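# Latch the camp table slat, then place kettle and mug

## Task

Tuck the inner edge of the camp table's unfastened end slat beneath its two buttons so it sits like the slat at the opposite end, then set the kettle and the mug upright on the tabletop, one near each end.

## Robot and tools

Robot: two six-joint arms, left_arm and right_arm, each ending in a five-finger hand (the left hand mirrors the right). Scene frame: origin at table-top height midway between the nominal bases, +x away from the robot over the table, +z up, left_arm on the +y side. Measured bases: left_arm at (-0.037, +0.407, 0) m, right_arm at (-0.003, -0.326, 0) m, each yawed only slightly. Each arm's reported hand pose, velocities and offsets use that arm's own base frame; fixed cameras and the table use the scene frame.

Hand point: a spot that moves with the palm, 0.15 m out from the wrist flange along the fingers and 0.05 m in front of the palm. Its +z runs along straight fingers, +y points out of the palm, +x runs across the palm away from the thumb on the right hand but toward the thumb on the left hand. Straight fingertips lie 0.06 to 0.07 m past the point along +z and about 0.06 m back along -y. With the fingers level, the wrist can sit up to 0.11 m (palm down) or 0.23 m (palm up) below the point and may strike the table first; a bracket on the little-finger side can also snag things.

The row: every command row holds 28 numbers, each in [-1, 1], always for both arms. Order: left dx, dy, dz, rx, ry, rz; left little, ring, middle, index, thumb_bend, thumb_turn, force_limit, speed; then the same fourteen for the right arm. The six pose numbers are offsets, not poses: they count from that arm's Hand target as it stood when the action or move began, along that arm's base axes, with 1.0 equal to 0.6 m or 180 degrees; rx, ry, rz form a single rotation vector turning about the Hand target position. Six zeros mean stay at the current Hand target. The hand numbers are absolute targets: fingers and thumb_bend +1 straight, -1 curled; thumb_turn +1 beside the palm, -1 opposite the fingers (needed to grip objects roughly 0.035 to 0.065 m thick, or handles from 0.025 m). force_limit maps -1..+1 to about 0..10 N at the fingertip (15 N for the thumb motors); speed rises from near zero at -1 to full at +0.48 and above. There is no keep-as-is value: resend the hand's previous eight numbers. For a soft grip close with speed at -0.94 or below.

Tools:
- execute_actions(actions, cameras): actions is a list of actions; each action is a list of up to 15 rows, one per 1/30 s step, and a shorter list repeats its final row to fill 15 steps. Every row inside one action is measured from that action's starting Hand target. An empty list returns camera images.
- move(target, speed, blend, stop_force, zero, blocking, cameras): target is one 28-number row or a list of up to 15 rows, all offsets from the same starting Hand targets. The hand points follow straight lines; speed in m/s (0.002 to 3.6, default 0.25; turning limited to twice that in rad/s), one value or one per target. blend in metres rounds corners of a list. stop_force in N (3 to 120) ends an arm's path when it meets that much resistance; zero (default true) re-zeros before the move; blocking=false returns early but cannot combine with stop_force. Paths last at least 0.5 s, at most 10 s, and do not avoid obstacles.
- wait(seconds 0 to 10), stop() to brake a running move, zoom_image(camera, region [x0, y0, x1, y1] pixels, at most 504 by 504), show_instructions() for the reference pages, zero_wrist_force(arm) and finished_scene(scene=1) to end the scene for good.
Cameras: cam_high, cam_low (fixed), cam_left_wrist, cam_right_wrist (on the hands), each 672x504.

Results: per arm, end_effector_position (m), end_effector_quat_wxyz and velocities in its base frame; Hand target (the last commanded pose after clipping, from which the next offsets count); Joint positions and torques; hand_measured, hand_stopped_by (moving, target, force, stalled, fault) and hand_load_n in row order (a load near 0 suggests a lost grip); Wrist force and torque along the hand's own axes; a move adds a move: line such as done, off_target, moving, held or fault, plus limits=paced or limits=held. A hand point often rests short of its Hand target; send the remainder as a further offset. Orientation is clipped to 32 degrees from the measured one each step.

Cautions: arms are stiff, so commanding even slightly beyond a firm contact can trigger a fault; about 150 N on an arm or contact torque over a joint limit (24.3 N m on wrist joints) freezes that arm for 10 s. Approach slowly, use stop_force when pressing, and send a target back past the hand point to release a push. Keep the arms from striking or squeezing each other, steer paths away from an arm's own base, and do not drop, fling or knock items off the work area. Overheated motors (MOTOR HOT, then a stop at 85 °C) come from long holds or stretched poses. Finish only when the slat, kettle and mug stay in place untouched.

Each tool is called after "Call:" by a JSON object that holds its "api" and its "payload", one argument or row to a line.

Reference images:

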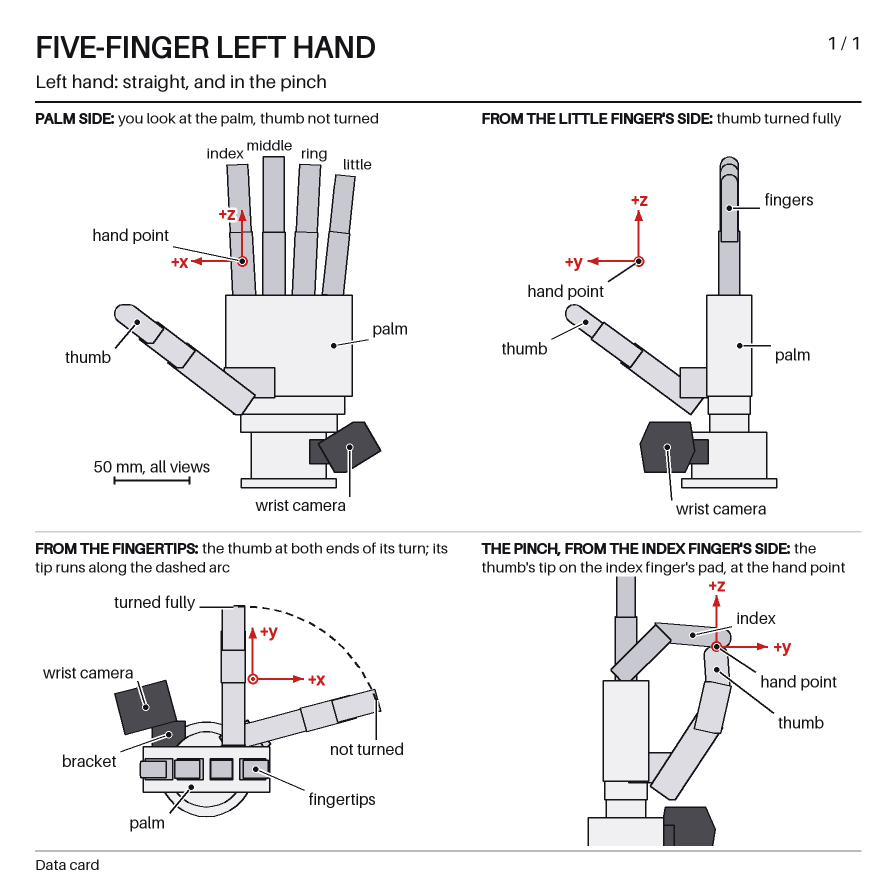

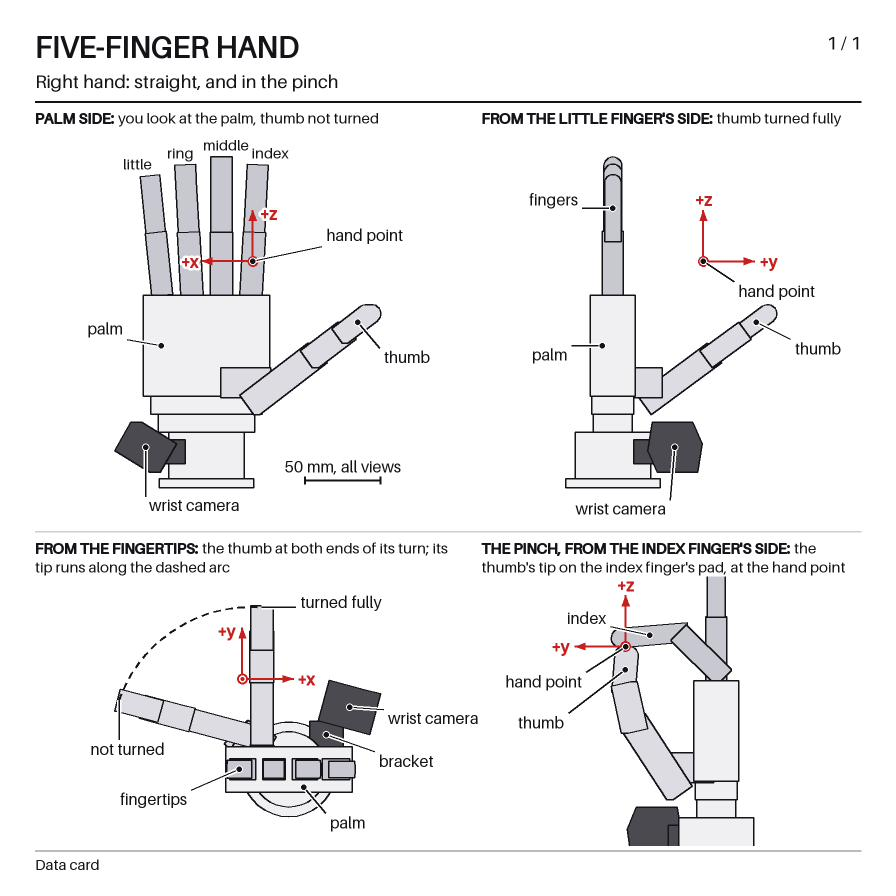

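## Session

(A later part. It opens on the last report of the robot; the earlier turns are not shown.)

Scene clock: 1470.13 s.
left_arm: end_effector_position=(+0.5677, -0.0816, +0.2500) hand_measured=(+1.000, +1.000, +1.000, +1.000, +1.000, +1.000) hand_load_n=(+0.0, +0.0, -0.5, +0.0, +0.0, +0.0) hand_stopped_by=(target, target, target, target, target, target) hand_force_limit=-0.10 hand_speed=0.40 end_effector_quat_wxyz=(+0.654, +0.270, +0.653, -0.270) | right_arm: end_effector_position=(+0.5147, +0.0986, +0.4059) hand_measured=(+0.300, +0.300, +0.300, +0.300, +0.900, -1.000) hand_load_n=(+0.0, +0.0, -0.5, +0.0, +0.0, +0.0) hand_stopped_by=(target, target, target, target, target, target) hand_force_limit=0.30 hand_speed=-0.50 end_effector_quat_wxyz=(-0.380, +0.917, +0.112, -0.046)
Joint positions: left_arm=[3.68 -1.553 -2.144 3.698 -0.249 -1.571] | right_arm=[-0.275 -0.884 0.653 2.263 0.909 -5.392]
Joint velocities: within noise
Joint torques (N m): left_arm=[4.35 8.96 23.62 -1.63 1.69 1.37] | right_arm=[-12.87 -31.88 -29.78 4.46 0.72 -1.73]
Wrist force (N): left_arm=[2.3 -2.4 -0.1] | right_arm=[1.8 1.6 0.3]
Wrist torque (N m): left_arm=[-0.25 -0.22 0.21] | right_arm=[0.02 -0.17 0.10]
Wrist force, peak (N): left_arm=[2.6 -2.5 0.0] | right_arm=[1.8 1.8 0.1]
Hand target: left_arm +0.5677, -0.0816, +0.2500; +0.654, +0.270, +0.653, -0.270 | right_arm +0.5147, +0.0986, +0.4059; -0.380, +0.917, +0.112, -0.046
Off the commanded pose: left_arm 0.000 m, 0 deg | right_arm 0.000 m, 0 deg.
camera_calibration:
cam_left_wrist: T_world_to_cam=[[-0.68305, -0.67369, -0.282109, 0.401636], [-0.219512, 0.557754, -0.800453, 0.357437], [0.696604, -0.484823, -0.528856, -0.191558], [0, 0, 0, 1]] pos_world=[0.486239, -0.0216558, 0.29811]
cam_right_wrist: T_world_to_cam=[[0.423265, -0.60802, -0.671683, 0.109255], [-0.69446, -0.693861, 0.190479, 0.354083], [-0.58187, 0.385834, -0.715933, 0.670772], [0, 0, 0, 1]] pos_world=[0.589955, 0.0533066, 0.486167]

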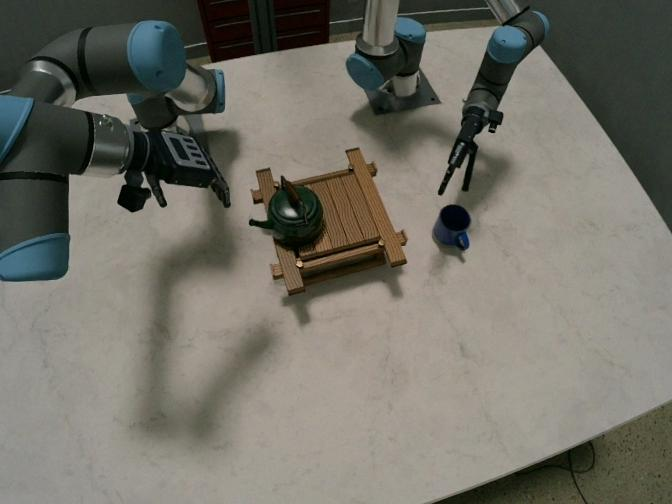

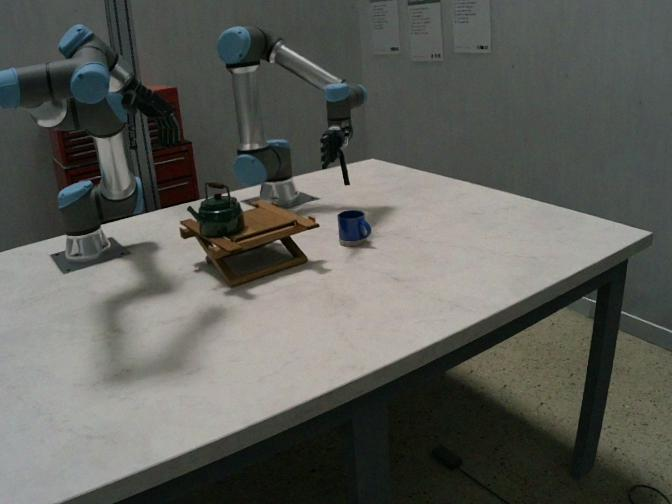

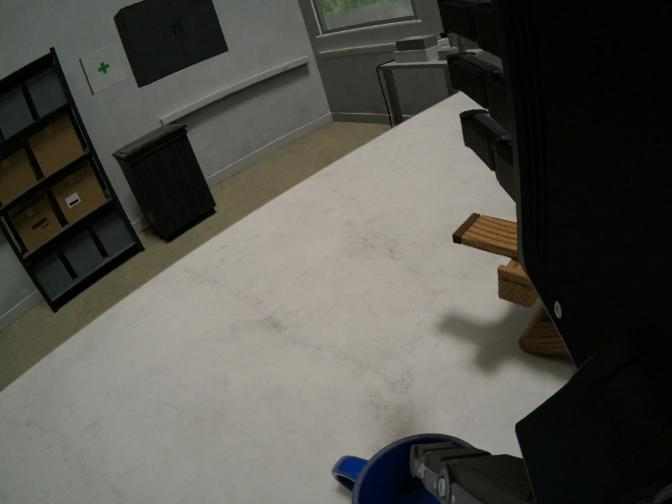

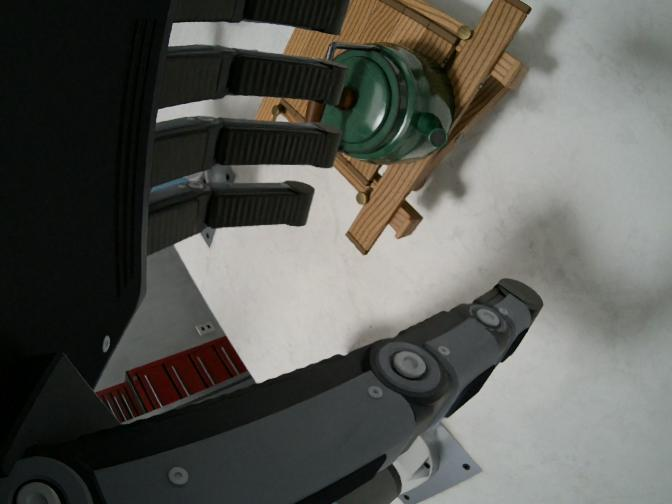

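Call:
{"api": "move", "payload": {
  "target": [-0.0085, 0.0315, 0, 0,0,0, 1,1,1,1,1,-1,-0.1,0.4, 0,0,0,0,0,0, 0.3,0.3,0.3,0.3,0.9,-1,0.3,-0.5],
  "speed": 0.08,
  "cameras": ["cam_left_wrist"]
}}

Call:
{"api": "move", "payload": {
  "target": [0, 0, -0.2083, 0,0,0, 1,1,1,1,1,-1,-0.1,0.4, 0,0,0,0,0,0, 0.3,0.3,0.3,0.3,0.9,-1,0.3,-0.5],
  "speed": 0.08,
  "stop_force": 5,
  "cameras": ["cam_left_wrist","cam_high","cam_low"]
}}

Scene clock: 1516.63 s.
left_arm: end_effector_position=(+0.5626, -0.0628, +0.2500) hand_measured=(+1.000, +1.000, +1.000, +1.000, +1.000, -1.000) hand_load_n=(+0.0, +0.0, +0.0, +0.0, +0.0, +0.5) hand_stopped_by=(target, target, target, target, target, target) hand_force_limit=-0.10 hand_speed=0.40 end_effector_quat_wxyz=(+0.654, +0.270, +0.653, -0.270) | right_arm: end_effector_position=(+0.5147, +0.0986, +0.4059) hand_measured=(+0.300, +0.300, +0.300, +0.300, +0.900, -1.000) hand_load_n=(+0.0, +0.0, +0.0, +0.0, +0.0, +0.0) hand_stopped_by=(target, target, target, target, target, target) hand_force_limit=0.30 hand_speed=-0.50 end_effector_quat_wxyz=(-0.380, +0.917, +0.112, -0.046)
Joint positions: left_arm=[3.737 -1.549 -2.149 3.698 -0.192 -1.571] | right_arm=[-0.275 -0.884 0.653 2.263 0.909 -5.392]
Joint torques (N m): left_arm=[8.15 30.64 4.91 2.32 1.93 -1.47] | right_arm=[-12.48 -31.18 -28.85 4.23 0.58 -1.55]
Wrist force (N): left_arm=[2.3 -2.4 -0.1] | right_arm=[1.6 1.6 0.4]
Wrist torque (N m): left_arm=[-0.24 -0.25 0.21] | right_arm=[0.02 -0.15 0.11]
Wrist force, peak (N): left_arm=[2.5 -2.6 0.0] | right_arm=[1.7 1.9 0.2]
Hand target: left_arm +0.5626, -0.0627, +0.2500; +0.654, +0.270, +0.653, -0.270 | right_arm +0.5147, +0.0986, +0.4059; -0.380, +0.917, +0.112, -0.046
Off the commanded pose: left_arm 0.000 m, 0 deg | right_arm 0.000 m, 0 deg.
move: done
camera_calibration:
cam_left_wrist: T_world_to_cam=[[-0.68305, -0.67369, -0.282109, 0.410818], [-0.219512, 0.557754, -0.800453, 0.345832], [0.696604, -0.484823, -0.528856, -0.178891], [0, 0, 0, 1]] pos_world=[0.481139, -0.00285584, 0.29811]
Images, in order (width x height): cam_left_wrist 672x504.

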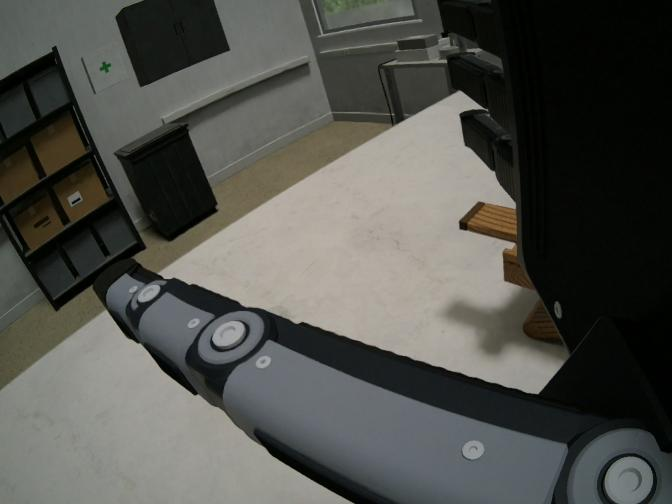

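Scene clock: 1519.43 s.
left_arm: end_effector_position=(+0.5626, -0.0627, +0.1251) hand_measured=(+1.000, +1.000, +1.000, +1.000, +1.000, -1.000) hand_load_n=(+0.0, +0.0, +0.0, +0.0, +0.5, +0.5) hand_stopped_by=(target, target, target, target, target, target) hand_force_limit=-0.10 hand_speed=0.40 end_effector_quat_wxyz=(+0.654, +0.270, +0.653, -0.270) | right_arm: end_effector_position=(+0.5147, +0.0986, +0.4059) hand_measured=(+0.300, +0.300, +0.300, +0.300, +0.900, -1.000) hand_load_n=(+0.0, +0.0, +0.0, +0.0, +0.0, +0.0) hand_stopped_by=(target, target, target, target, target, target) hand_force_limit=0.30 hand_speed=-0.50 end_effector_quat_wxyz=(-0.380, +0.917, +0.112, -0.046)
Joint positions: left_arm=[3.737 -1.803 -2.295 4.099 -0.191 -1.571] | right_arm=[-0.275 -0.884 0.653 2.263 0.909 -5.392]
Joint torques (N m): left_arm=[-5.5 10.98 -0.24 2.49 -1.94 -1.62] | right_arm=[-9.98 -32.54 -30.79 4.41 0.73 -1.56]
Wrist force (N): left_arm=[2.3 -2.1 -0.3] | right_arm=[1.7 1.5 0.4]
Wrist torque (N m): left_arm=[-0.19 -0.24 0.21] | right_arm=[0.01 -0.16 0.11]
Wrist force, peak (N): left_arm=[3.0 -2.3 -0.2] | right_arm=[1.8 1.8 0.2]
Hand target: left_arm +0.5626, -0.0627, +0.1251; +0.654, +0.270, +0.653, -0.270 | right_arm +0.5147, +0.0986, +0.4059; -0.380, +0.917, +0.112, -0.046
Off the commanded pose: left_arm 0.000 m, 0 deg | right_arm 0.000 m, 0 deg.
move: done
camera_calibration:
cam_left_wrist: T_world_to_cam=[[-0.683055, -0.673675, -0.282129, 0.375628], [-0.219494, 0.557771, -0.800446, 0.24571], [0.696604, -0.484823, -0.528856, -0.24495], [0, 0, 0, 1]] pos_world=[0.481139, -0.00275573, 0.17311]
Images, in order (width x height): cam_high 672x504, cam_low 672x504, cam_left_wrist 672x504.

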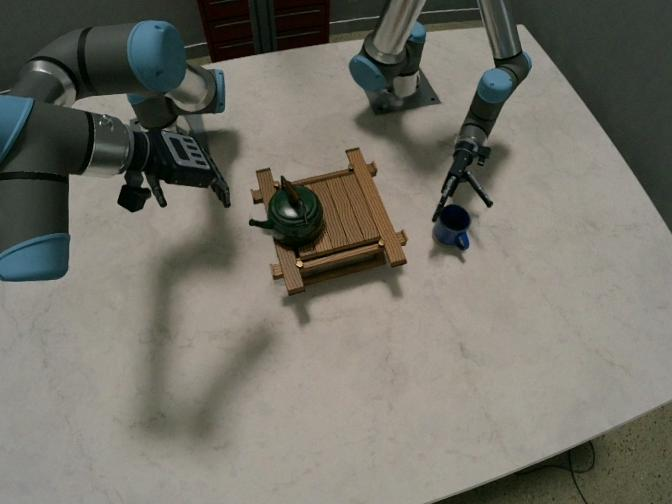

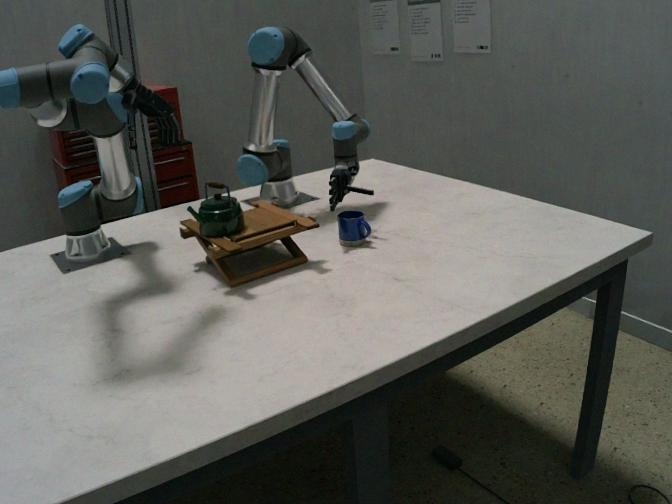

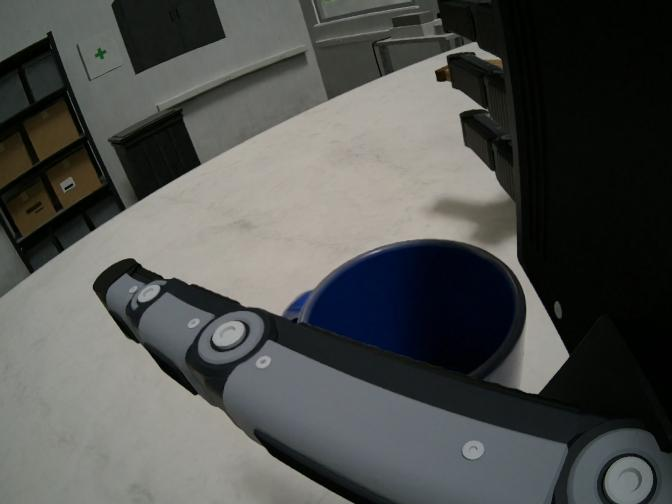

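Call:
{"api": "move", "payload": {
  "target": [-0.0063, -0.0017, -0.025, 0,0,0, 1,1,1,1,1,-1,-0.1,0.4, 0,0,0,0,0,0, 0.3,0.3,0.3,0.3,0.9,-1,0.3,-0.5],
  "speed": 0.04,
  "stop_force": 4,
  "cameras": ["cam_left_wrist"]
}}

Call:
{"api": "zoom_image", "payload": {
  "camera": "cam_left_wrist",
  "region": [280, 200, 560, 400]
}}

Scene clock: 1544.00 s.
left_arm: end_effector_position=(+0.5588, -0.0637, +0.1101) hand_measured=(+1.000, +1.000, +1.000, +1.000, +1.000, -1.000) hand_load_n=(+0.0, +0.0, +0.0, +0.0, +0.0, +0.0) hand_stopped_by=(target, target, target, target, target, target) hand_force_limit=-0.10 hand_speed=0.40 end_effector_quat_wxyz=(+0.654, +0.270, +0.653, -0.270) | right_arm: end_effector_position=(+0.5147, +0.0986, +0.4059) hand_measured=(+0.300, +0.300, +0.300, +0.300, +0.900, -1.000) hand_load_n=(+0.0, +0.0, +0.0, +0.0, +0.0, +0.0) hand_stopped_by=(target, target, target, target, target, target) hand_force_limit=0.30 hand_speed=-0.50 end_effector_quat_wxyz=(-0.380, +0.917, +0.112, -0.046)
Joint positions: left_arm=[3.741 -1.835 -2.317 4.153 -0.188 -1.571] | right_arm=[-0.275 -0.884 0.653 2.263 0.909 -5.392]
Joint torques (N m): left_arm=[7.89 10.38 -1.24 2.47 1.73 -1.62] | right_arm=[-6.26 -31.47 -29.56 4.39 0.87 -1.84]
Wrist force (N): left_arm=[2.7 -2.2 -0.1] | right_arm=[1.6 1.7 0.2]
Wrist torque (N m): left_arm=[-0.20 -0.30 0.22] | right_arm=[0.04 -0.14 0.10]
Wrist force, peak (N): left_arm=[2.7 -2.3 -0.3] | right_arm=[1.8 1.8 0.4]
Hand target: left_arm +0.5588, -0.0637, +0.1101; +0.654, +0.270, +0.653, -0.270 | right_arm +0.5147, +0.0986, +0.4059; -0.380, +0.917, +0.112, -0.046
Off the commanded pose: left_arm 0.000 m, 0 deg | right_arm 0.000 m, 0 deg.
move: done
camera_calibration:
cam_left_wrist: T_world_to_cam=[[-0.683055, -0.673675, -0.282129, 0.368127], [-0.219494, 0.557771, -0.800446, 0.233427], [0.696604, -0.484823, -0.528856, -0.25072], [0, 0, 0, 1]] pos_world=[0.477339, -0.00375573, 0.15811]
Images, in order (width x height): cam_left_wrist 672x504.

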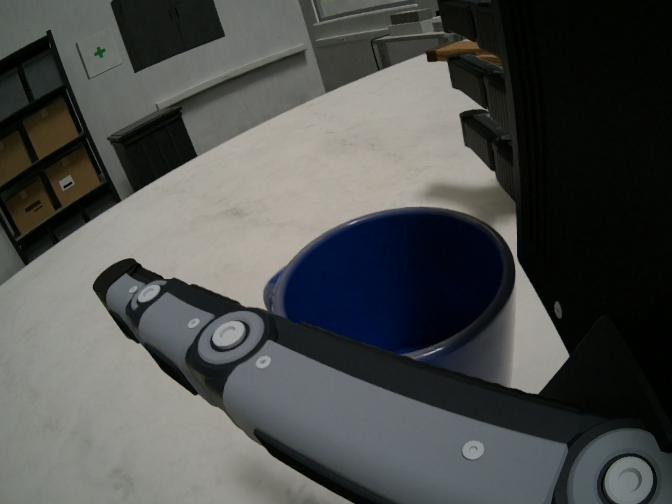

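Scaled by 1.800 from the camera's 672x504 image, which has a finer 960x720 frame.

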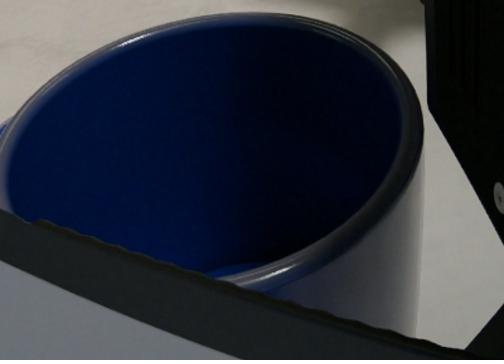

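Call:
{"api": "move", "payload": {
  "target": [-0.0047, 0.0047, -0.0217, 0,0,0, 1,1,1,1,1,-1,-0.1,0.4, 0,0,0,0,0,0, 0.3,0.3,0.3,0.3,0.9,-1,0.3,-0.5],
  "speed": 0.04,
  "stop_force": 4,
  "cameras": ["cam_left_wrist", "cam_low"]
}}

Call:
{"api": "zoom_image", "payload": {
  "camera": "cam_left_wrist",
  "region": [240, 140, 560, 400]
}}

Call:
{"api": "zoom_image", "payload": {
  "camera": "cam_low",
  "region": [270, 130, 430, 270]
}}

Scene clock: 1559.10 s.
left_arm: end_effector_position=(+0.5560, -0.0609, +0.0970) hand_measured=(+1.000, +1.000, +1.000, +1.000, +1.000, -1.000) hand_load_n=(+0.0, +0.0, +0.0, +0.0, +0.0, +0.5) hand_stopped_by=(target, target, target, target, target, target) hand_force_limit=-0.10 hand_speed=0.40 end_effector_quat_wxyz=(+0.654, +0.270, +0.653, -0.270) | right_arm: end_effector_position=(+0.5147, +0.0986, +0.4059) hand_measured=(+0.300, +0.300, +0.300, +0.300, +0.900, -1.000) hand_load_n=(+0.0, +0.0, +0.0, +0.0, +0.0, +0.0) hand_stopped_by=(target, target, target, target, target, target) hand_force_limit=0.30 hand_speed=-0.50 end_effector_quat_wxyz=(-0.380, +0.917, +0.112, -0.046)
Joint positions: left_arm=[3.753 -1.867 -2.331 4.199 -0.175 -1.571] | right_arm=[-0.275 -0.884 0.653 2.263 0.909 -5.392]
Joint torques (N m): left_arm=[8.06 11.09 -2.35 2.61 1.84 -1.55] | right_arm=[-1.32 -32.76 -30.17 4.6 0.7 -1.58]
Wrist force (N): left_arm=[2.3 -2.6 -0.1] | right_arm=[1.8 1.4 0.2]
Wrist torque (N m): left_arm=[-0.27 -0.23 0.21] | right_arm=[0.00 -0.17 0.11]
Wrist force, peak (N): left_arm=[2.8 -2.2 -0.2] | right_arm=[1.7 2.0 0.3]
Hand target: left_arm +0.5560, -0.0609, +0.0970; +0.654, +0.270, +0.653, -0.270 | right_arm +0.5147, +0.0986, +0.4059; -0.380, +0.917, +0.112, -0.046
Off the commanded pose: left_arm 0.000 m, 0 deg | right_arm 0.000 m, 0 deg.
move: done
camera_calibration:
cam_left_wrist: T_world_to_cam=[[-0.683055, -0.673675, -0.282129, 0.364433], [-0.219494, 0.557771, -0.800446, 0.220845], [0.696604, -0.484823, -0.528856, -0.254287], [0, 0, 0, 1]] pos_world=[0.474539, -0.000955728, 0.14511]
Images, in order (width x height): cam_low 672x504, cam_left_wrist 672x504.

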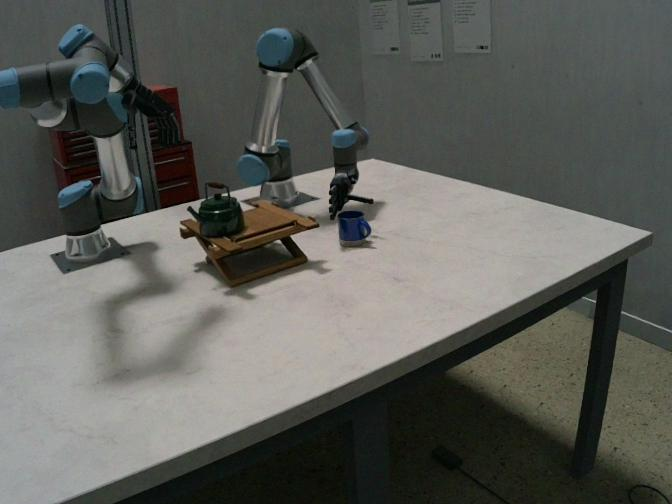

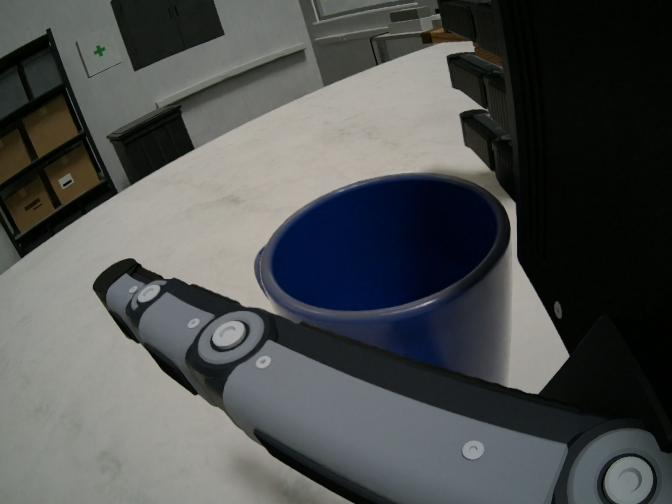

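Scaled by 1.575 from the camera's 672x504 image, which has a finer 960x720 frame.

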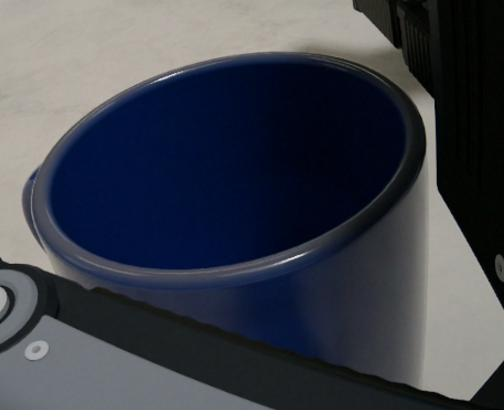

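Scaled by 3.150 from the camera's 672x504 image, which has a finer 960x720 frame.

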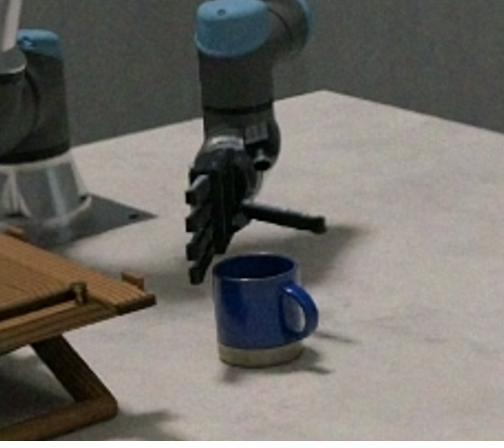

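Call:
{"api": "move", "payload": {
  "target": [0.0012, -0.0082, -0.0833, 0,0,0, 1,1,1,1,1,-1,-0.1,0.4, 0,0,0,0,0,0, 0.3,0.3,0.3,0.3,0.9,-1,0.3,-0.5],
  "speed": 0.03,
  "stop_force": 4,
  "cameras": ["cam_left_wrist", "cam_low","cam_high"]
}}

Call:
{"api": "zoom_image", "payload": {
  "camera": "cam_low",
  "region": [270, 130, 430, 270]
}}

Scene clock: 1576.90 s.
left_arm: end_effector_position=(+0.5567, -0.0658, +0.0471) hand_measured=(+1.000, +1.000, +1.000, +1.000, +1.000, -1.000) hand_load_n=(+0.0, +0.0, +0.0, +0.0, +0.0, +0.5) hand_stopped_by=(target, target, target, target, target, target) hand_force_limit=-0.10 hand_speed=0.40 end_effector_quat_wxyz=(+0.654, +0.270, +0.653, -0.270) | right_arm: end_effector_position=(+0.5147, +0.0986, +0.4059) hand_measured=(+0.300, +0.300, +0.300, +0.300, +0.900, -1.000) hand_load_n=(+0.0, +0.0, +0.0, +0.0, +0.0, +0.0) hand_stopped_by=(target, target, target, target, target, target) hand_force_limit=0.30 hand_speed=-0.50 end_effector_quat_wxyz=(-0.380, +0.917, +0.112, -0.046)
Joint positions: left_arm=[3.739 -2.016 -2.348 4.365 -0.189 -1.571] | right_arm=[-0.275 -0.884 0.653 2.263 0.909 -5.392]
Joint torques (N m): left_arm=[-6.66 14.02 -4.57 2.54 -1.96 -1.66] | right_arm=[2.77 -32.38 -30.34 4.52 0.68 -1.7]
Wrist force (N): left_arm=[2.5 -2.3 0.0] | right_arm=[1.5 1.6 0.3]
Wrist torque (N m): left_arm=[-0.23 -0.25 0.21] | right_arm=[0.03 -0.13 0.09]
Wrist force, peak (N): left_arm=[2.8 -2.5 -0.1] | right_arm=[1.7 2.0 0.5]
Hand target: left_arm +0.5567, -0.0658, +0.0471; +0.654, +0.270, +0.653, -0.270 | right_arm +0.5147, +0.0986, +0.4059; -0.380, +0.917, +0.112, -0.046
Off the commanded pose: left_arm 0.000 m, 0 deg | right_arm 0.000 m, 0 deg.
move: done
camera_calibration:
cam_left_wrist: T_world_to_cam=[[-0.683055, -0.673675, -0.282129, 0.347503], [-0.219494, 0.557771, -0.800446, 0.183709], [0.696604, -0.484823, -0.528856, -0.283593], [0, 0, 0, 1]] pos_world=[0.475239, -0.00585573, 0.0951099]
Images, in order (width x height): cam_high 672x504, cam_low 672x504, cam_left_wrist 672x504.

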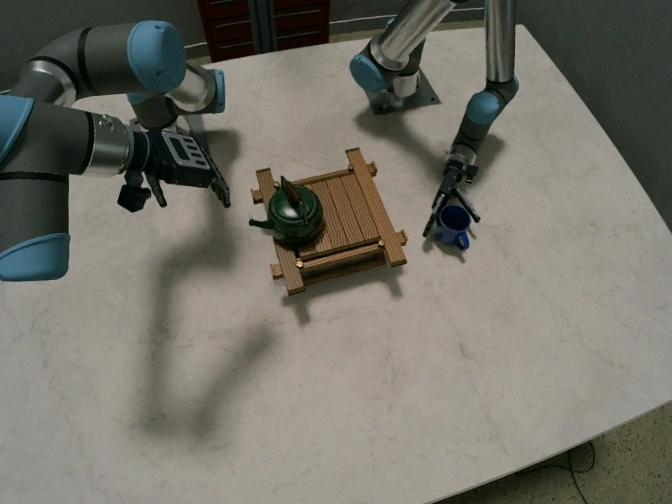

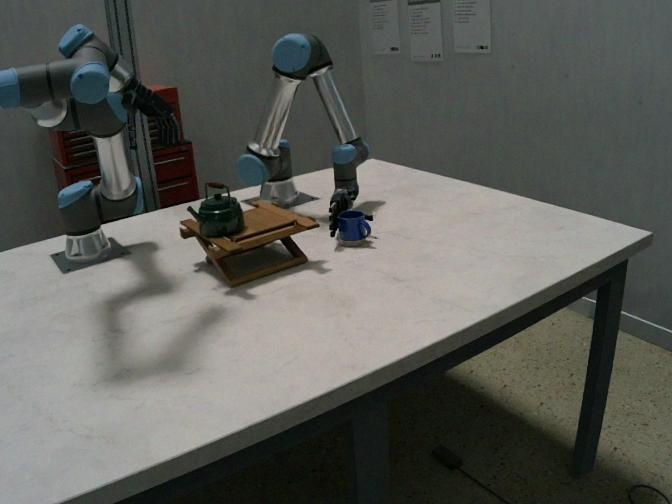

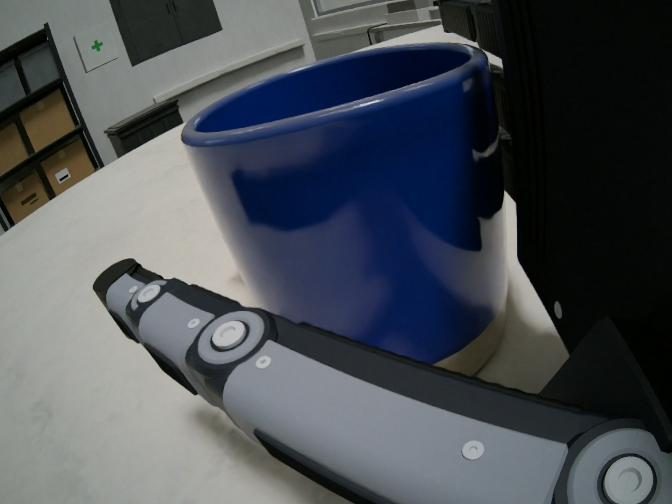

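Scaled by 3.150 from the camera's 672x504 image, which has a finer 960x720 frame.

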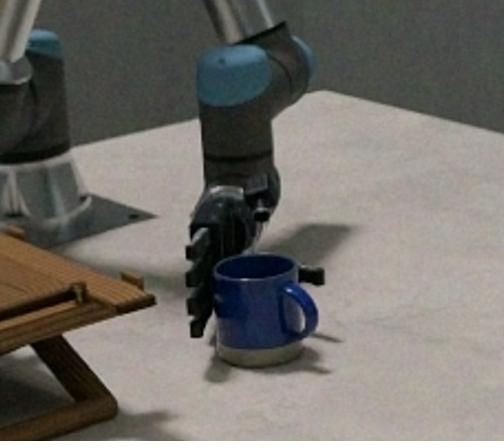

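Call:
{"api": "execute_actions", "payload": {
  "actions": [
    [[0,0,0,0,0,0, 1,1,0.3,0.3,1,-1,-0.6,-0.85, 0,0,0,0,0,0, 0.3,0.3,0.3,0.3,0.9,-1,0.3,-0.5]],
    [[0,0,0,0,0,0, 1,1,0.3,0.3,1,-1,-0.6,-0.85, 0,0,0,0,0,0, 0.3,0.3,0.3,0.3,0.9,-1,0.3,-0.5]],
    [[0,0,0,0,0,0, 1,1,0.3,0.3,1,-1,-0.6,-0.85, 0,0,0,0,0,0, 0.3,0.3,0.3,0.3,0.9,-1,0.3,-0.5]],
    [[0,0,0,0,0,0, 1,1,0.3,0.3,1,-1,-0.6,-0.85, 0,0,0,0,0,0, 0.3,0.3,0.3,0.3,0.9,-1,0.3,-0.5]]
  ],
  "cameras": ["cam_left_wrist"]
}}

Scene clock: 1592.03 s.
left_arm: end_effector_position=(+0.5567, -0.0658, +0.0471) hand_measured=(+1.000, +1.000, +0.300, +0.302, +1.000, -1.000) hand_load_n=(+0.0, +0.0, +0.5, +2.0, +0.5, +0.5) hand_stopped_by=(target, target, target, force, target, target) hand_force_limit=-0.60 hand_speed=-0.85 end_effector_quat_wxyz=(+0.654, +0.270, +0.653, -0.270) | right_arm: end_effector_position=(+0.5147, +0.0986, +0.4059) hand_measured=(+0.300, +0.300, +0.300, +0.300, +0.900, -1.000) hand_load_n=(+0.0, +0.0, +0.0, +0.0, +0.0, +0.0) hand_stopped_by=(target, target, target, target, target, target) hand_force_limit=0.30 hand_speed=-0.50 end_effector_quat_wxyz=(-0.380, +0.917, +0.112, -0.046)
Joint positions: left_arm=[3.739 -2.016 -2.348 4.365 -0.189 -1.571] | right_arm=[-0.275 -0.884 0.653 2.263 0.909 -5.392]
Joint torques (N m): left_arm=[-2.51 15.61 -1.84 2.51 -0.66 -1.39] | right_arm=[8.02 -31.09 -30.47 4.49 0.81 -1.47]
Wrist force (N): left_arm=[3.0 -2.5 -0.1] | right_arm=[1.8 1.7 0.1]
Wrist torque (N m): left_arm=[-0.24 -0.27 0.21] | right_arm=[0.05 -0.16 0.11]
Wrist force, peak (N): left_arm=[2.9 -3.3 0.2] | right_arm=[1.8 1.9 0.3]
Hand target: left_arm +0.5567, -0.0658, +0.0471; +0.654, +0.270, +0.653, -0.270 | right_arm +0.5147, +0.0986, +0.4059; -0.380, +0.917, +0.112, -0.046
Off the commanded pose: left_arm 0.000 m, 0 deg | right_arm 0.000 m, 0 deg.
Step readings (end_effector_position of left_arm | right_arm):
0: (+0.5567, -0.0658, +0.0471) | (+0.5147, +0.0986, +0.4059)
1: (+0.5567, -0.0658, +0.0471) | (+0.5147, +0.0986, +0.4059)
2: (+0.5567, -0.0658, +0.0471) | (+0.5147, +0.0986, +0.4059)
4: (+0.5567, -0.0658, +0.0471) | (+0.5147, +0.0986, +0.4059)
8: (+0.5567, -0.0658, +0.0471) | (+0.5147, +0.0986, +0.4059)
15: (+0.5567, -0.0658, +0.0471) | (+0.5147, +0.0986, +0.4059)
16: (+0.5567, -0.0658, +0.0471) | (+0.5147, +0.0986, +0.4059)
17: (+0.5567, -0.0658, +0.0471) | (+0.5147, +0.0986, +0.4059)
19: (+0.5567, -0.0658, +0.0471) | (+0.5147, +0.0986, +0.4059)
23: (+0.5567, -0.0658, +0.0471) | (+0.5147, +0.0986, +0.4059)
30: (+0.5567, -0.0658, +0.0471) | (+0.5147, +0.0986, +0.4059)
31: (+0.5567, -0.0658, +0.0471) | (+0.5147, +0.0986, +0.4059)
32: (+0.5567, -0.0658, +0.0471) | (+0.5147, +0.0986, +0.4059)
34: (+0.5567, -0.0658, +0.0471) | (+0.5147, +0.0986, +0.4059)
38: (+0.5567, -0.0658, +0.0471) | (+0.5147, +0.0986, +0.4059)
45: (+0.5567, -0.0658, +0.0471) | (+0.5147, +0.0986, +0.4059)
46: (+0.5567, -0.0658, +0.0471) | (+0.5147, +0.0986, +0.4059)
47: (+0.5567, -0.0658, +0.0471) | (+0.5147, +0.0986, +0.4059)
49: (+0.5567, -0.0658, +0.0471) | (+0.5147, +0.0986, +0.4059)
53: (+0.5567, -0.0658, +0.0471) | (+0.5147, +0.0986, +0.4059)
60: (+0.5567, -0.0658, +0.0471) | (+0.5147, +0.0986, +0.4059)
camera_calibration:
cam_left_wrist: T_world_to_cam=[[-0.68305, -0.67369, -0.282109, 0.347498], [-0.219512, 0.557754, -0.800453, 0.183718], [0.696604, -0.484823, -0.528856, -0.283593], [0, 0, 0, 1]] pos_world=[0.475239, -0.00585584, 0.0951099]
Images, in order (width x height): cam_left_wrist 672x504.

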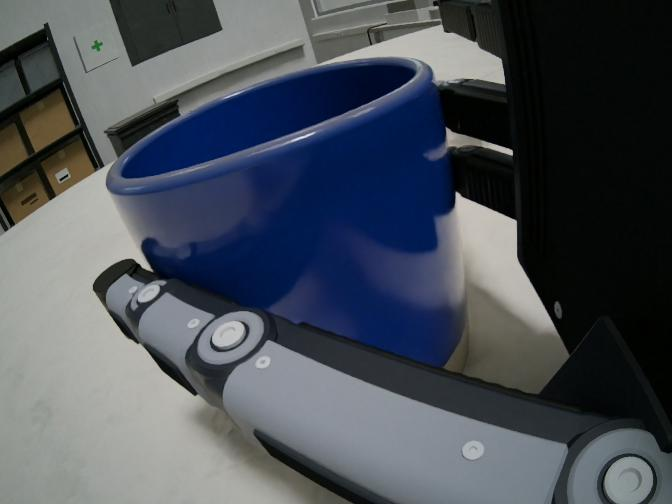

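Call:
{"api": "execute_actions", "payload": {
  "actions": [
    [[0,0,0,0,0,0, 1,1,0.3,0.3,0.3,-1,-0.4,-0.85, 0,0,0,0,0,0, 0.3,0.3,0.3,0.3,0.9,-1,0.3,-0.5]],
    [[0,0,0,0,0,0, 1,1,0.3,0.3,0.3,-1,-0.4,-0.85, 0,0,0,0,0,0, 0.3,0.3,0.3,0.3,0.9,-1,0.3,-0.5]],
    [[0,0,0,0,0,0, 1,1,0.3,0.3,0.3,-1,-0.4,-0.85, 0,0,0,0,0,0, 0.3,0.3,0.3,0.3,0.9,-1,0.3,-0.5]]
  ],
  "cameras": ["cam_left_wrist"]
}}

Scene clock: 1599.37 s.
left_arm: end_effector_position=(+0.5567, -0.0658, +0.0471) hand_measured=(+1.000, +1.000, +0.300, +0.302, +0.982, -1.000) hand_load_n=(+0.0, +0.0, +2.5, +3.5, +4.5, +0.5) hand_stopped_by=(target, target, target, force, force, target) hand_force_limit=-0.40 hand_speed=-0.85 end_effector_quat_wxyz=(+0.654, +0.270, +0.653, -0.270) | right_arm: end_effector_position=(+0.5147, +0.0986, +0.4059) hand_measured=(+0.300, +0.300, +0.300, +0.300, +0.900, -1.000) hand_load_n=(+0.0, +0.0, +0.0, +0.0, +0.0, +0.5) hand_stopped_by=(target, target, target, target, target, target) hand_force_limit=0.30 hand_speed=-0.50 end_effector_quat_wxyz=(-0.380, +0.917, +0.112, -0.046)
Joint positions: left_arm=[3.739 -2.016 -2.348 4.365 -0.189 -1.571] | right_arm=[-0.275 -0.884 0.653 2.263 0.909 -5.392]
Joint torques (N m): left_arm=[5.34 19.22 4.3 2.23 1.8 -0.8] | right_arm=[6.47 -32.75 -30.66 4.32 0.51 -1.56]
Wrist force (N): left_arm=[2.9 -2.4 -0.4] | right_arm=[1.5 1.7 0.3]
Wrist torque (N m): left_arm=[-0.24 -0.27 0.19] | right_arm=[0.04 -0.13 0.09]
Wrist force, peak (N): left_arm=[3.4 -2.6 0.1] | right_arm=[1.7 1.8 0.3]
Hand target: left_arm +0.5567, -0.0658, +0.0471; +0.654, +0.270, +0.653, -0.270 | right_arm +0.5147, +0.0986, +0.4059; -0.380, +0.917, +0.112, -0.046
Off the commanded pose: left_arm 0.000 m, 0 deg | right_arm 0.000 m, 0 deg.
Step readings (end_effector_position of left_arm | right_arm):
0: (+0.5567, -0.0658, +0.0471) | (+0.5147, +0.0986, +0.4059)
1: (+0.5567, -0.0658, +0.0471) | (+0.5147, +0.0986, +0.4059)
2: (+0.5567, -0.0658, +0.0471) | (+0.5147, +0.0986, +0.4059)
4: (+0.5567, -0.0658, +0.0471) | (+0.5147, +0.0986, +0.4059)
8: (+0.5567, -0.0658, +0.0471) | (+0.5147, +0.0986, +0.4059)
15: (+0.5567, -0.0658, +0.0471) | (+0.5147, +0.0986, +0.4059)
16: (+0.5567, -0.0658, +0.0471) | (+0.5147, +0.0986, +0.4059)
17: (+0.5567, -0.0658, +0.0471) | (+0.5147, +0.0986, +0.4059)
19: (+0.5567, -0.0658, +0.0471) | (+0.5147, +0.0986, +0.4059)
23: (+0.5567, -0.0658, +0.0471) | (+0.5147, +0.0986, +0.4059)
30: (+0.5567, -0.0658, +0.0471) | (+0.5147, +0.0986, +0.4059)
31: (+0.5567, -0.0658, +0.0471) | (+0.5147, +0.0986, +0.4059)
32: (+0.5567, -0.0658, +0.0471) | (+0.5147, +0.0986, +0.4059)
34: (+0.5567, -0.0658, +0.0471) | (+0.5147, +0.0986, +0.4059)
38: (+0.5567, -0.0658, +0.0471) | (+0.5147, +0.0986, +0.4059)
45: (+0.5567, -0.0658, +0.0471) | (+0.5147, +0.0986, +0.4059)
camera_calibration:
cam_left_wrist: T_world_to_cam=[[-0.68305, -0.67369, -0.282109, 0.347498], [-0.219512, 0.557754, -0.800453, 0.183718], [0.696604, -0.484823, -0.528856, -0.283593], [0, 0, 0, 1]] pos_world=[0.475239, -0.00585584, 0.0951099]
Images, in order (width x height): cam_left_wrist 672x504.

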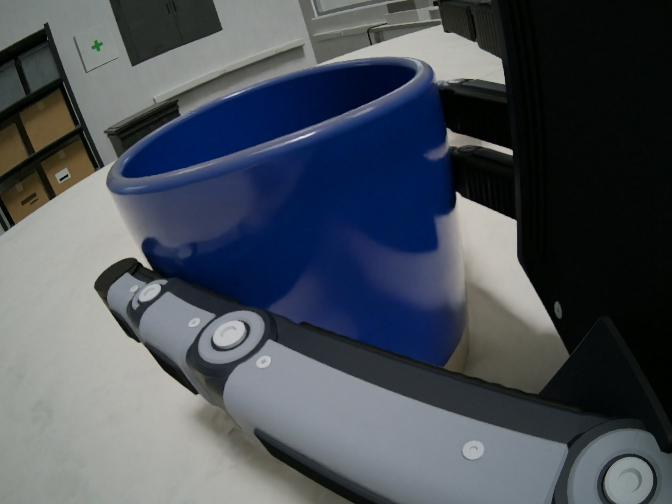

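Call:
{"api": "execute_actions", "payload": {
  "actions": [
    [[0,0,0,0,0,0, 1,1,0.3,0.3,0.25,-1,0.1,-0.88, 0,0,0,0,0,0, 0.3,0.3,0.3,0.3,0.9,-1,0.3,-0.5]],
    [[0,0,0,0,0,0, 1,1,0.3,0.3,0.25,-1,0.1,-0.88, 0,0,0,0,0,0, 0.3,0.3,0.3,0.3,0.9,-1,0.3,-0.5]]
  ],
  "cameras": ["cam_left_wrist","cam_high","cam_low"]
}}

Call:
{"api": "zoom_image", "payload": {
  "camera": "cam_high",
  "region": [400, 150, 510, 270]
}}

Scene clock: 1605.70 s.
left_arm: end_effector_position=(+0.5567, -0.0658, +0.0471) hand_measured=(+1.000, +1.000, +0.300, +0.302, +0.966, -1.000) hand_load_n=(+0.0, +0.0, +5.5, +5.5, +8.0, +0.5) hand_stopped_by=(target, target, target, force, force, target) hand_force_limit=0.10 hand_speed=-0.88 end_effector_quat_wxyz=(+0.654, +0.270, +0.653, -0.270) | right_arm: end_effector_position=(+0.5147, +0.0986, +0.4059) hand_measured=(+0.300, +0.300, +0.300, +0.300, +0.900, -1.000) hand_load_n=(+0.0, +0.0, +0.0, +0.0, +0.0, +0.0) hand_stopped_by=(target, target, target, target, target, target) hand_force_limit=0.30 hand_speed=-0.50 end_effector_quat_wxyz=(-0.380, +0.917, +0.112, -0.046)
Joint positions: left_arm=[3.739 -2.016 -2.348 4.365 -0.189 -1.571] | right_arm=[-0.275 -0.884 0.653 2.263 0.909 -5.392]
Joint torques (N m): left_arm=[5.61 21.87 9.73 2.21 1.71 -0.51] | right_arm=[7.07 -33.26 -29.53 4.38 0.8 -1.52]
Wrist force (N): left_arm=[3.0 -2.7 -0.3] | right_arm=[1.7 1.6 0.1]
Wrist torque (N m): left_arm=[-0.26 -0.30 0.20] | right_arm=[0.03 -0.15 0.11]
Wrist force, peak (N): left_arm=[3.5 -2.3 -0.2] | right_arm=[2.0 1.8 0.3]
Hand target: left_arm +0.5567, -0.0658, +0.0471; +0.654, +0.270, +0.653, -0.270 | right_arm +0.5147, +0.0986, +0.4059; -0.380, +0.917, +0.112, -0.046
Off the commanded pose: left_arm 0.000 m, 0 deg | right_arm 0.000 m, 0 deg.
Step readings (end_effector_position of left_arm | right_arm):
0: (+0.5567, -0.0658, +0.0471) | (+0.5147, +0.0986, +0.4059)
1: (+0.5567, -0.0658, +0.0471) | (+0.5147, +0.0986, +0.4059)
2: (+0.5567, -0.0658, +0.0471) | (+0.5147, +0.0986, +0.4059)
4: (+0.5567, -0.0658, +0.0471) | (+0.5147, +0.0986, +0.4059)
8: (+0.5567, -0.0658, +0.0471) | (+0.5147, +0.0986, +0.4059)
15: (+0.5567, -0.0658, +0.0471) | (+0.5147, +0.0986, +0.4059)
16: (+0.5567, -0.0658, +0.0471) | (+0.5147, +0.0986, +0.4059)
17: (+0.5567, -0.0658, +0.0471) | (+0.5147, +0.0986, +0.4059)
19: (+0.5567, -0.0658, +0.0471) | (+0.5147, +0.0986, +0.4059)
23: (+0.5567, -0.0658, +0.0471) | (+0.5147, +0.0986, +0.4059)
30: (+0.5567, -0.0658, +0.0471) | (+0.5147, +0.0986, +0.4059)
camera_calibration:
cam_left_wrist: T_world_to_cam=[[-0.68305, -0.67369, -0.282109, 0.347498], [-0.219512, 0.557754, -0.800453, 0.183718], [0.696604, -0.484823, -0.528856, -0.283593], [0, 0, 0, 1]] pos_world=[0.475239, -0.00585584, 0.0951099]
Images, in order (width x height): cam_high 672x504, cam_low 672x504, cam_left_wrist 672x504.

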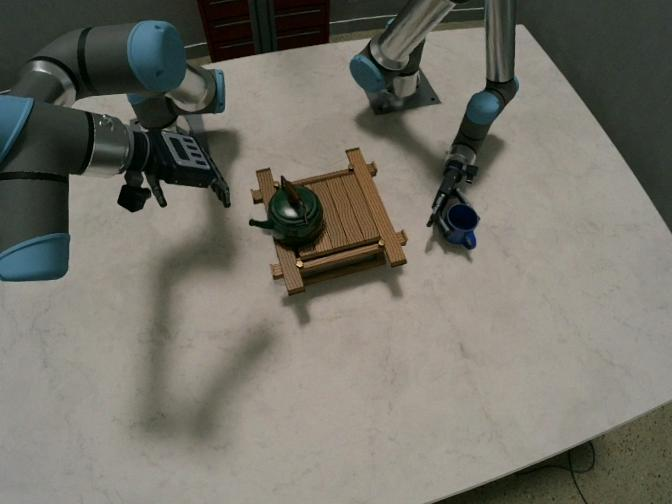

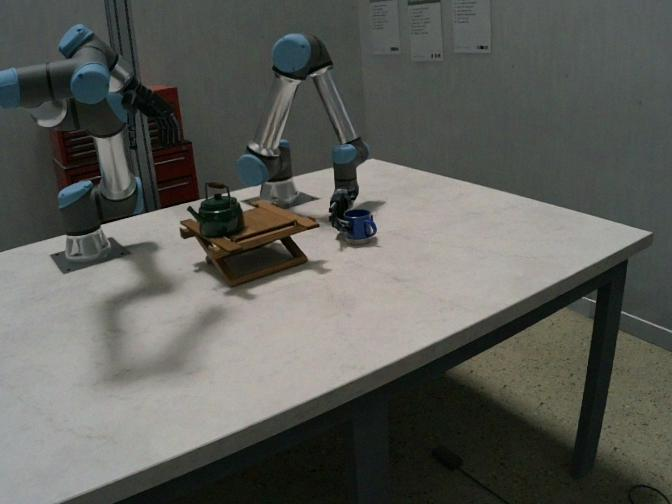

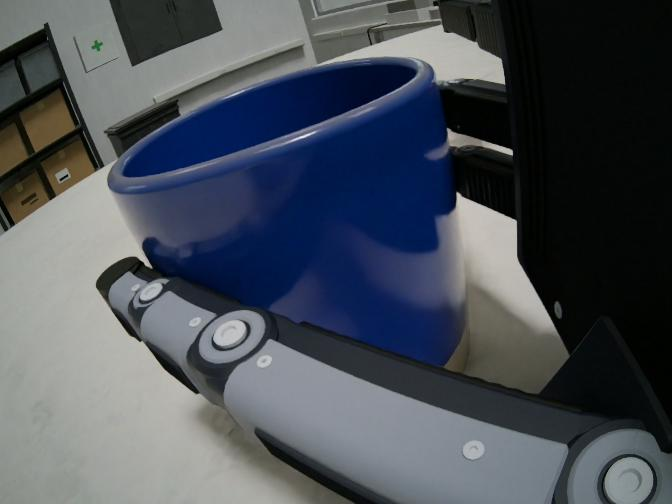

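Scaled by 4.200 from the camera's 672x504 image, which has a finer 960x720 frame.

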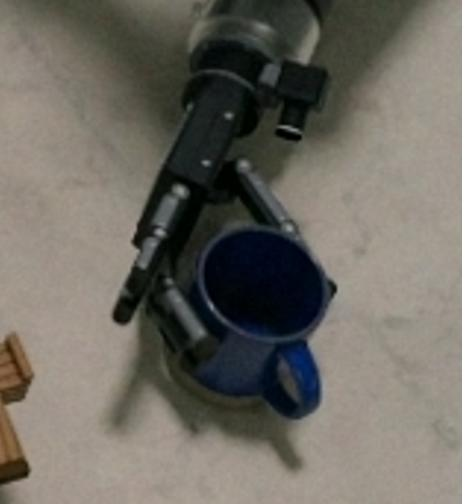

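Call:
{"api": "move", "payload": {
  "target": [0,0,0.05,0,0,0, 1,1,0.3,0.3,0.25,-1,0.1,-0.88, 0,0,0,0,0,0, 0.3,0.3,0.3,0.3,0.9,-1,0.3,-0.5],
  "speed": 0.04,
  "cameras": ["cam_left_wrist"]
}}

Scene clock: 1610.93 s.
left_arm: end_effector_position=(+0.5567, -0.0658, +0.0770) hand_measured=(+1.000, +1.000, +0.300, +0.302, +0.966, -1.000) hand_load_n=(+0.0, +0.0, +5.0, +6.0, +8.0, +1.5) hand_stopped_by=(target, target, target, force, force, target) hand_force_limit=0.10 hand_speed=-0.88 end_effector_quat_wxyz=(+0.654, +0.270, +0.653, -0.270) | right_arm: end_effector_position=(+0.5147, +0.0986, +0.4059) hand_measured=(+0.300, +0.300, +0.300, +0.300, +0.900, -1.000) hand_load_n=(+0.0, +0.0, +0.0, +0.0, +0.0, +0.0) hand_stopped_by=(target, target, target, target, target, target) hand_force_limit=0.30 hand_speed=-0.50 end_effector_quat_wxyz=(-0.380, +0.917, +0.112, -0.046)
Joint positions: left_arm=[3.739 -1.925 -2.341 4.267 -0.189 -1.572] | right_arm=[-0.275 -0.884 0.653 2.263 0.909 -5.392]
Joint torques (N m): left_arm=[4.62 39.87 18.01 -1.67 1.11 2.24] | right_arm=[6.42 -31.92 -29.21 4.04 0.5 -1.61]
Wrist force (N): left_arm=[5.4 -2.1 0.0] | right_arm=[1.4 1.7 0.1]
Wrist torque (N m): left_arm=[-0.20 -0.27 0.01] | right_arm=[0.05 -0.11 0.09]
Wrist force, peak (N): left_arm=[5.7 -2.6 -0.2] | right_arm=[1.8 1.8 0.3]
Hand target: left_arm +0.5567, -0.0658, +0.0771; +0.654, +0.270, +0.653, -0.270 | right_arm +0.5147, +0.0986, +0.4059; -0.380, +0.917, +0.112, -0.046
Off the commanded pose: left_arm 0.000 m, 0 deg | right_arm 0.000 m, 0 deg.
move: done
camera_calibration:
cam_left_wrist: T_world_to_cam=[[-0.683009, -0.673719, -0.282137, 0.355918], [-0.219348, 0.557637, -0.80058, 0.20759], [0.696696, -0.484917, -0.52865, -0.267852], [0, 0, 0, 1]] pos_world=[0.475241, -0.00585693, 0.12501]
Images, in order (width x height): cam_left_wrist 672x504.

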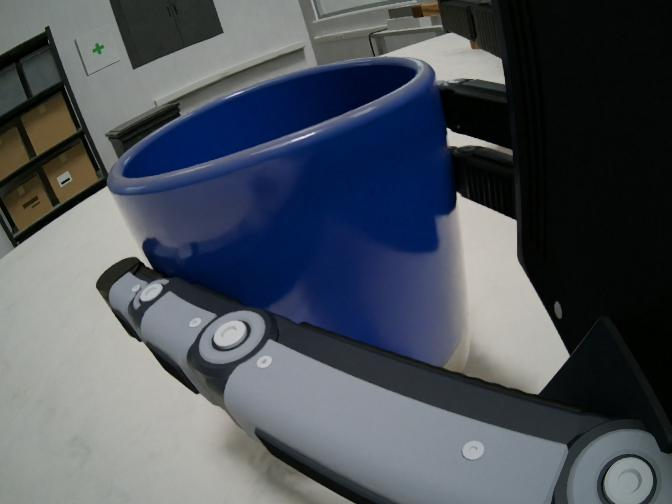

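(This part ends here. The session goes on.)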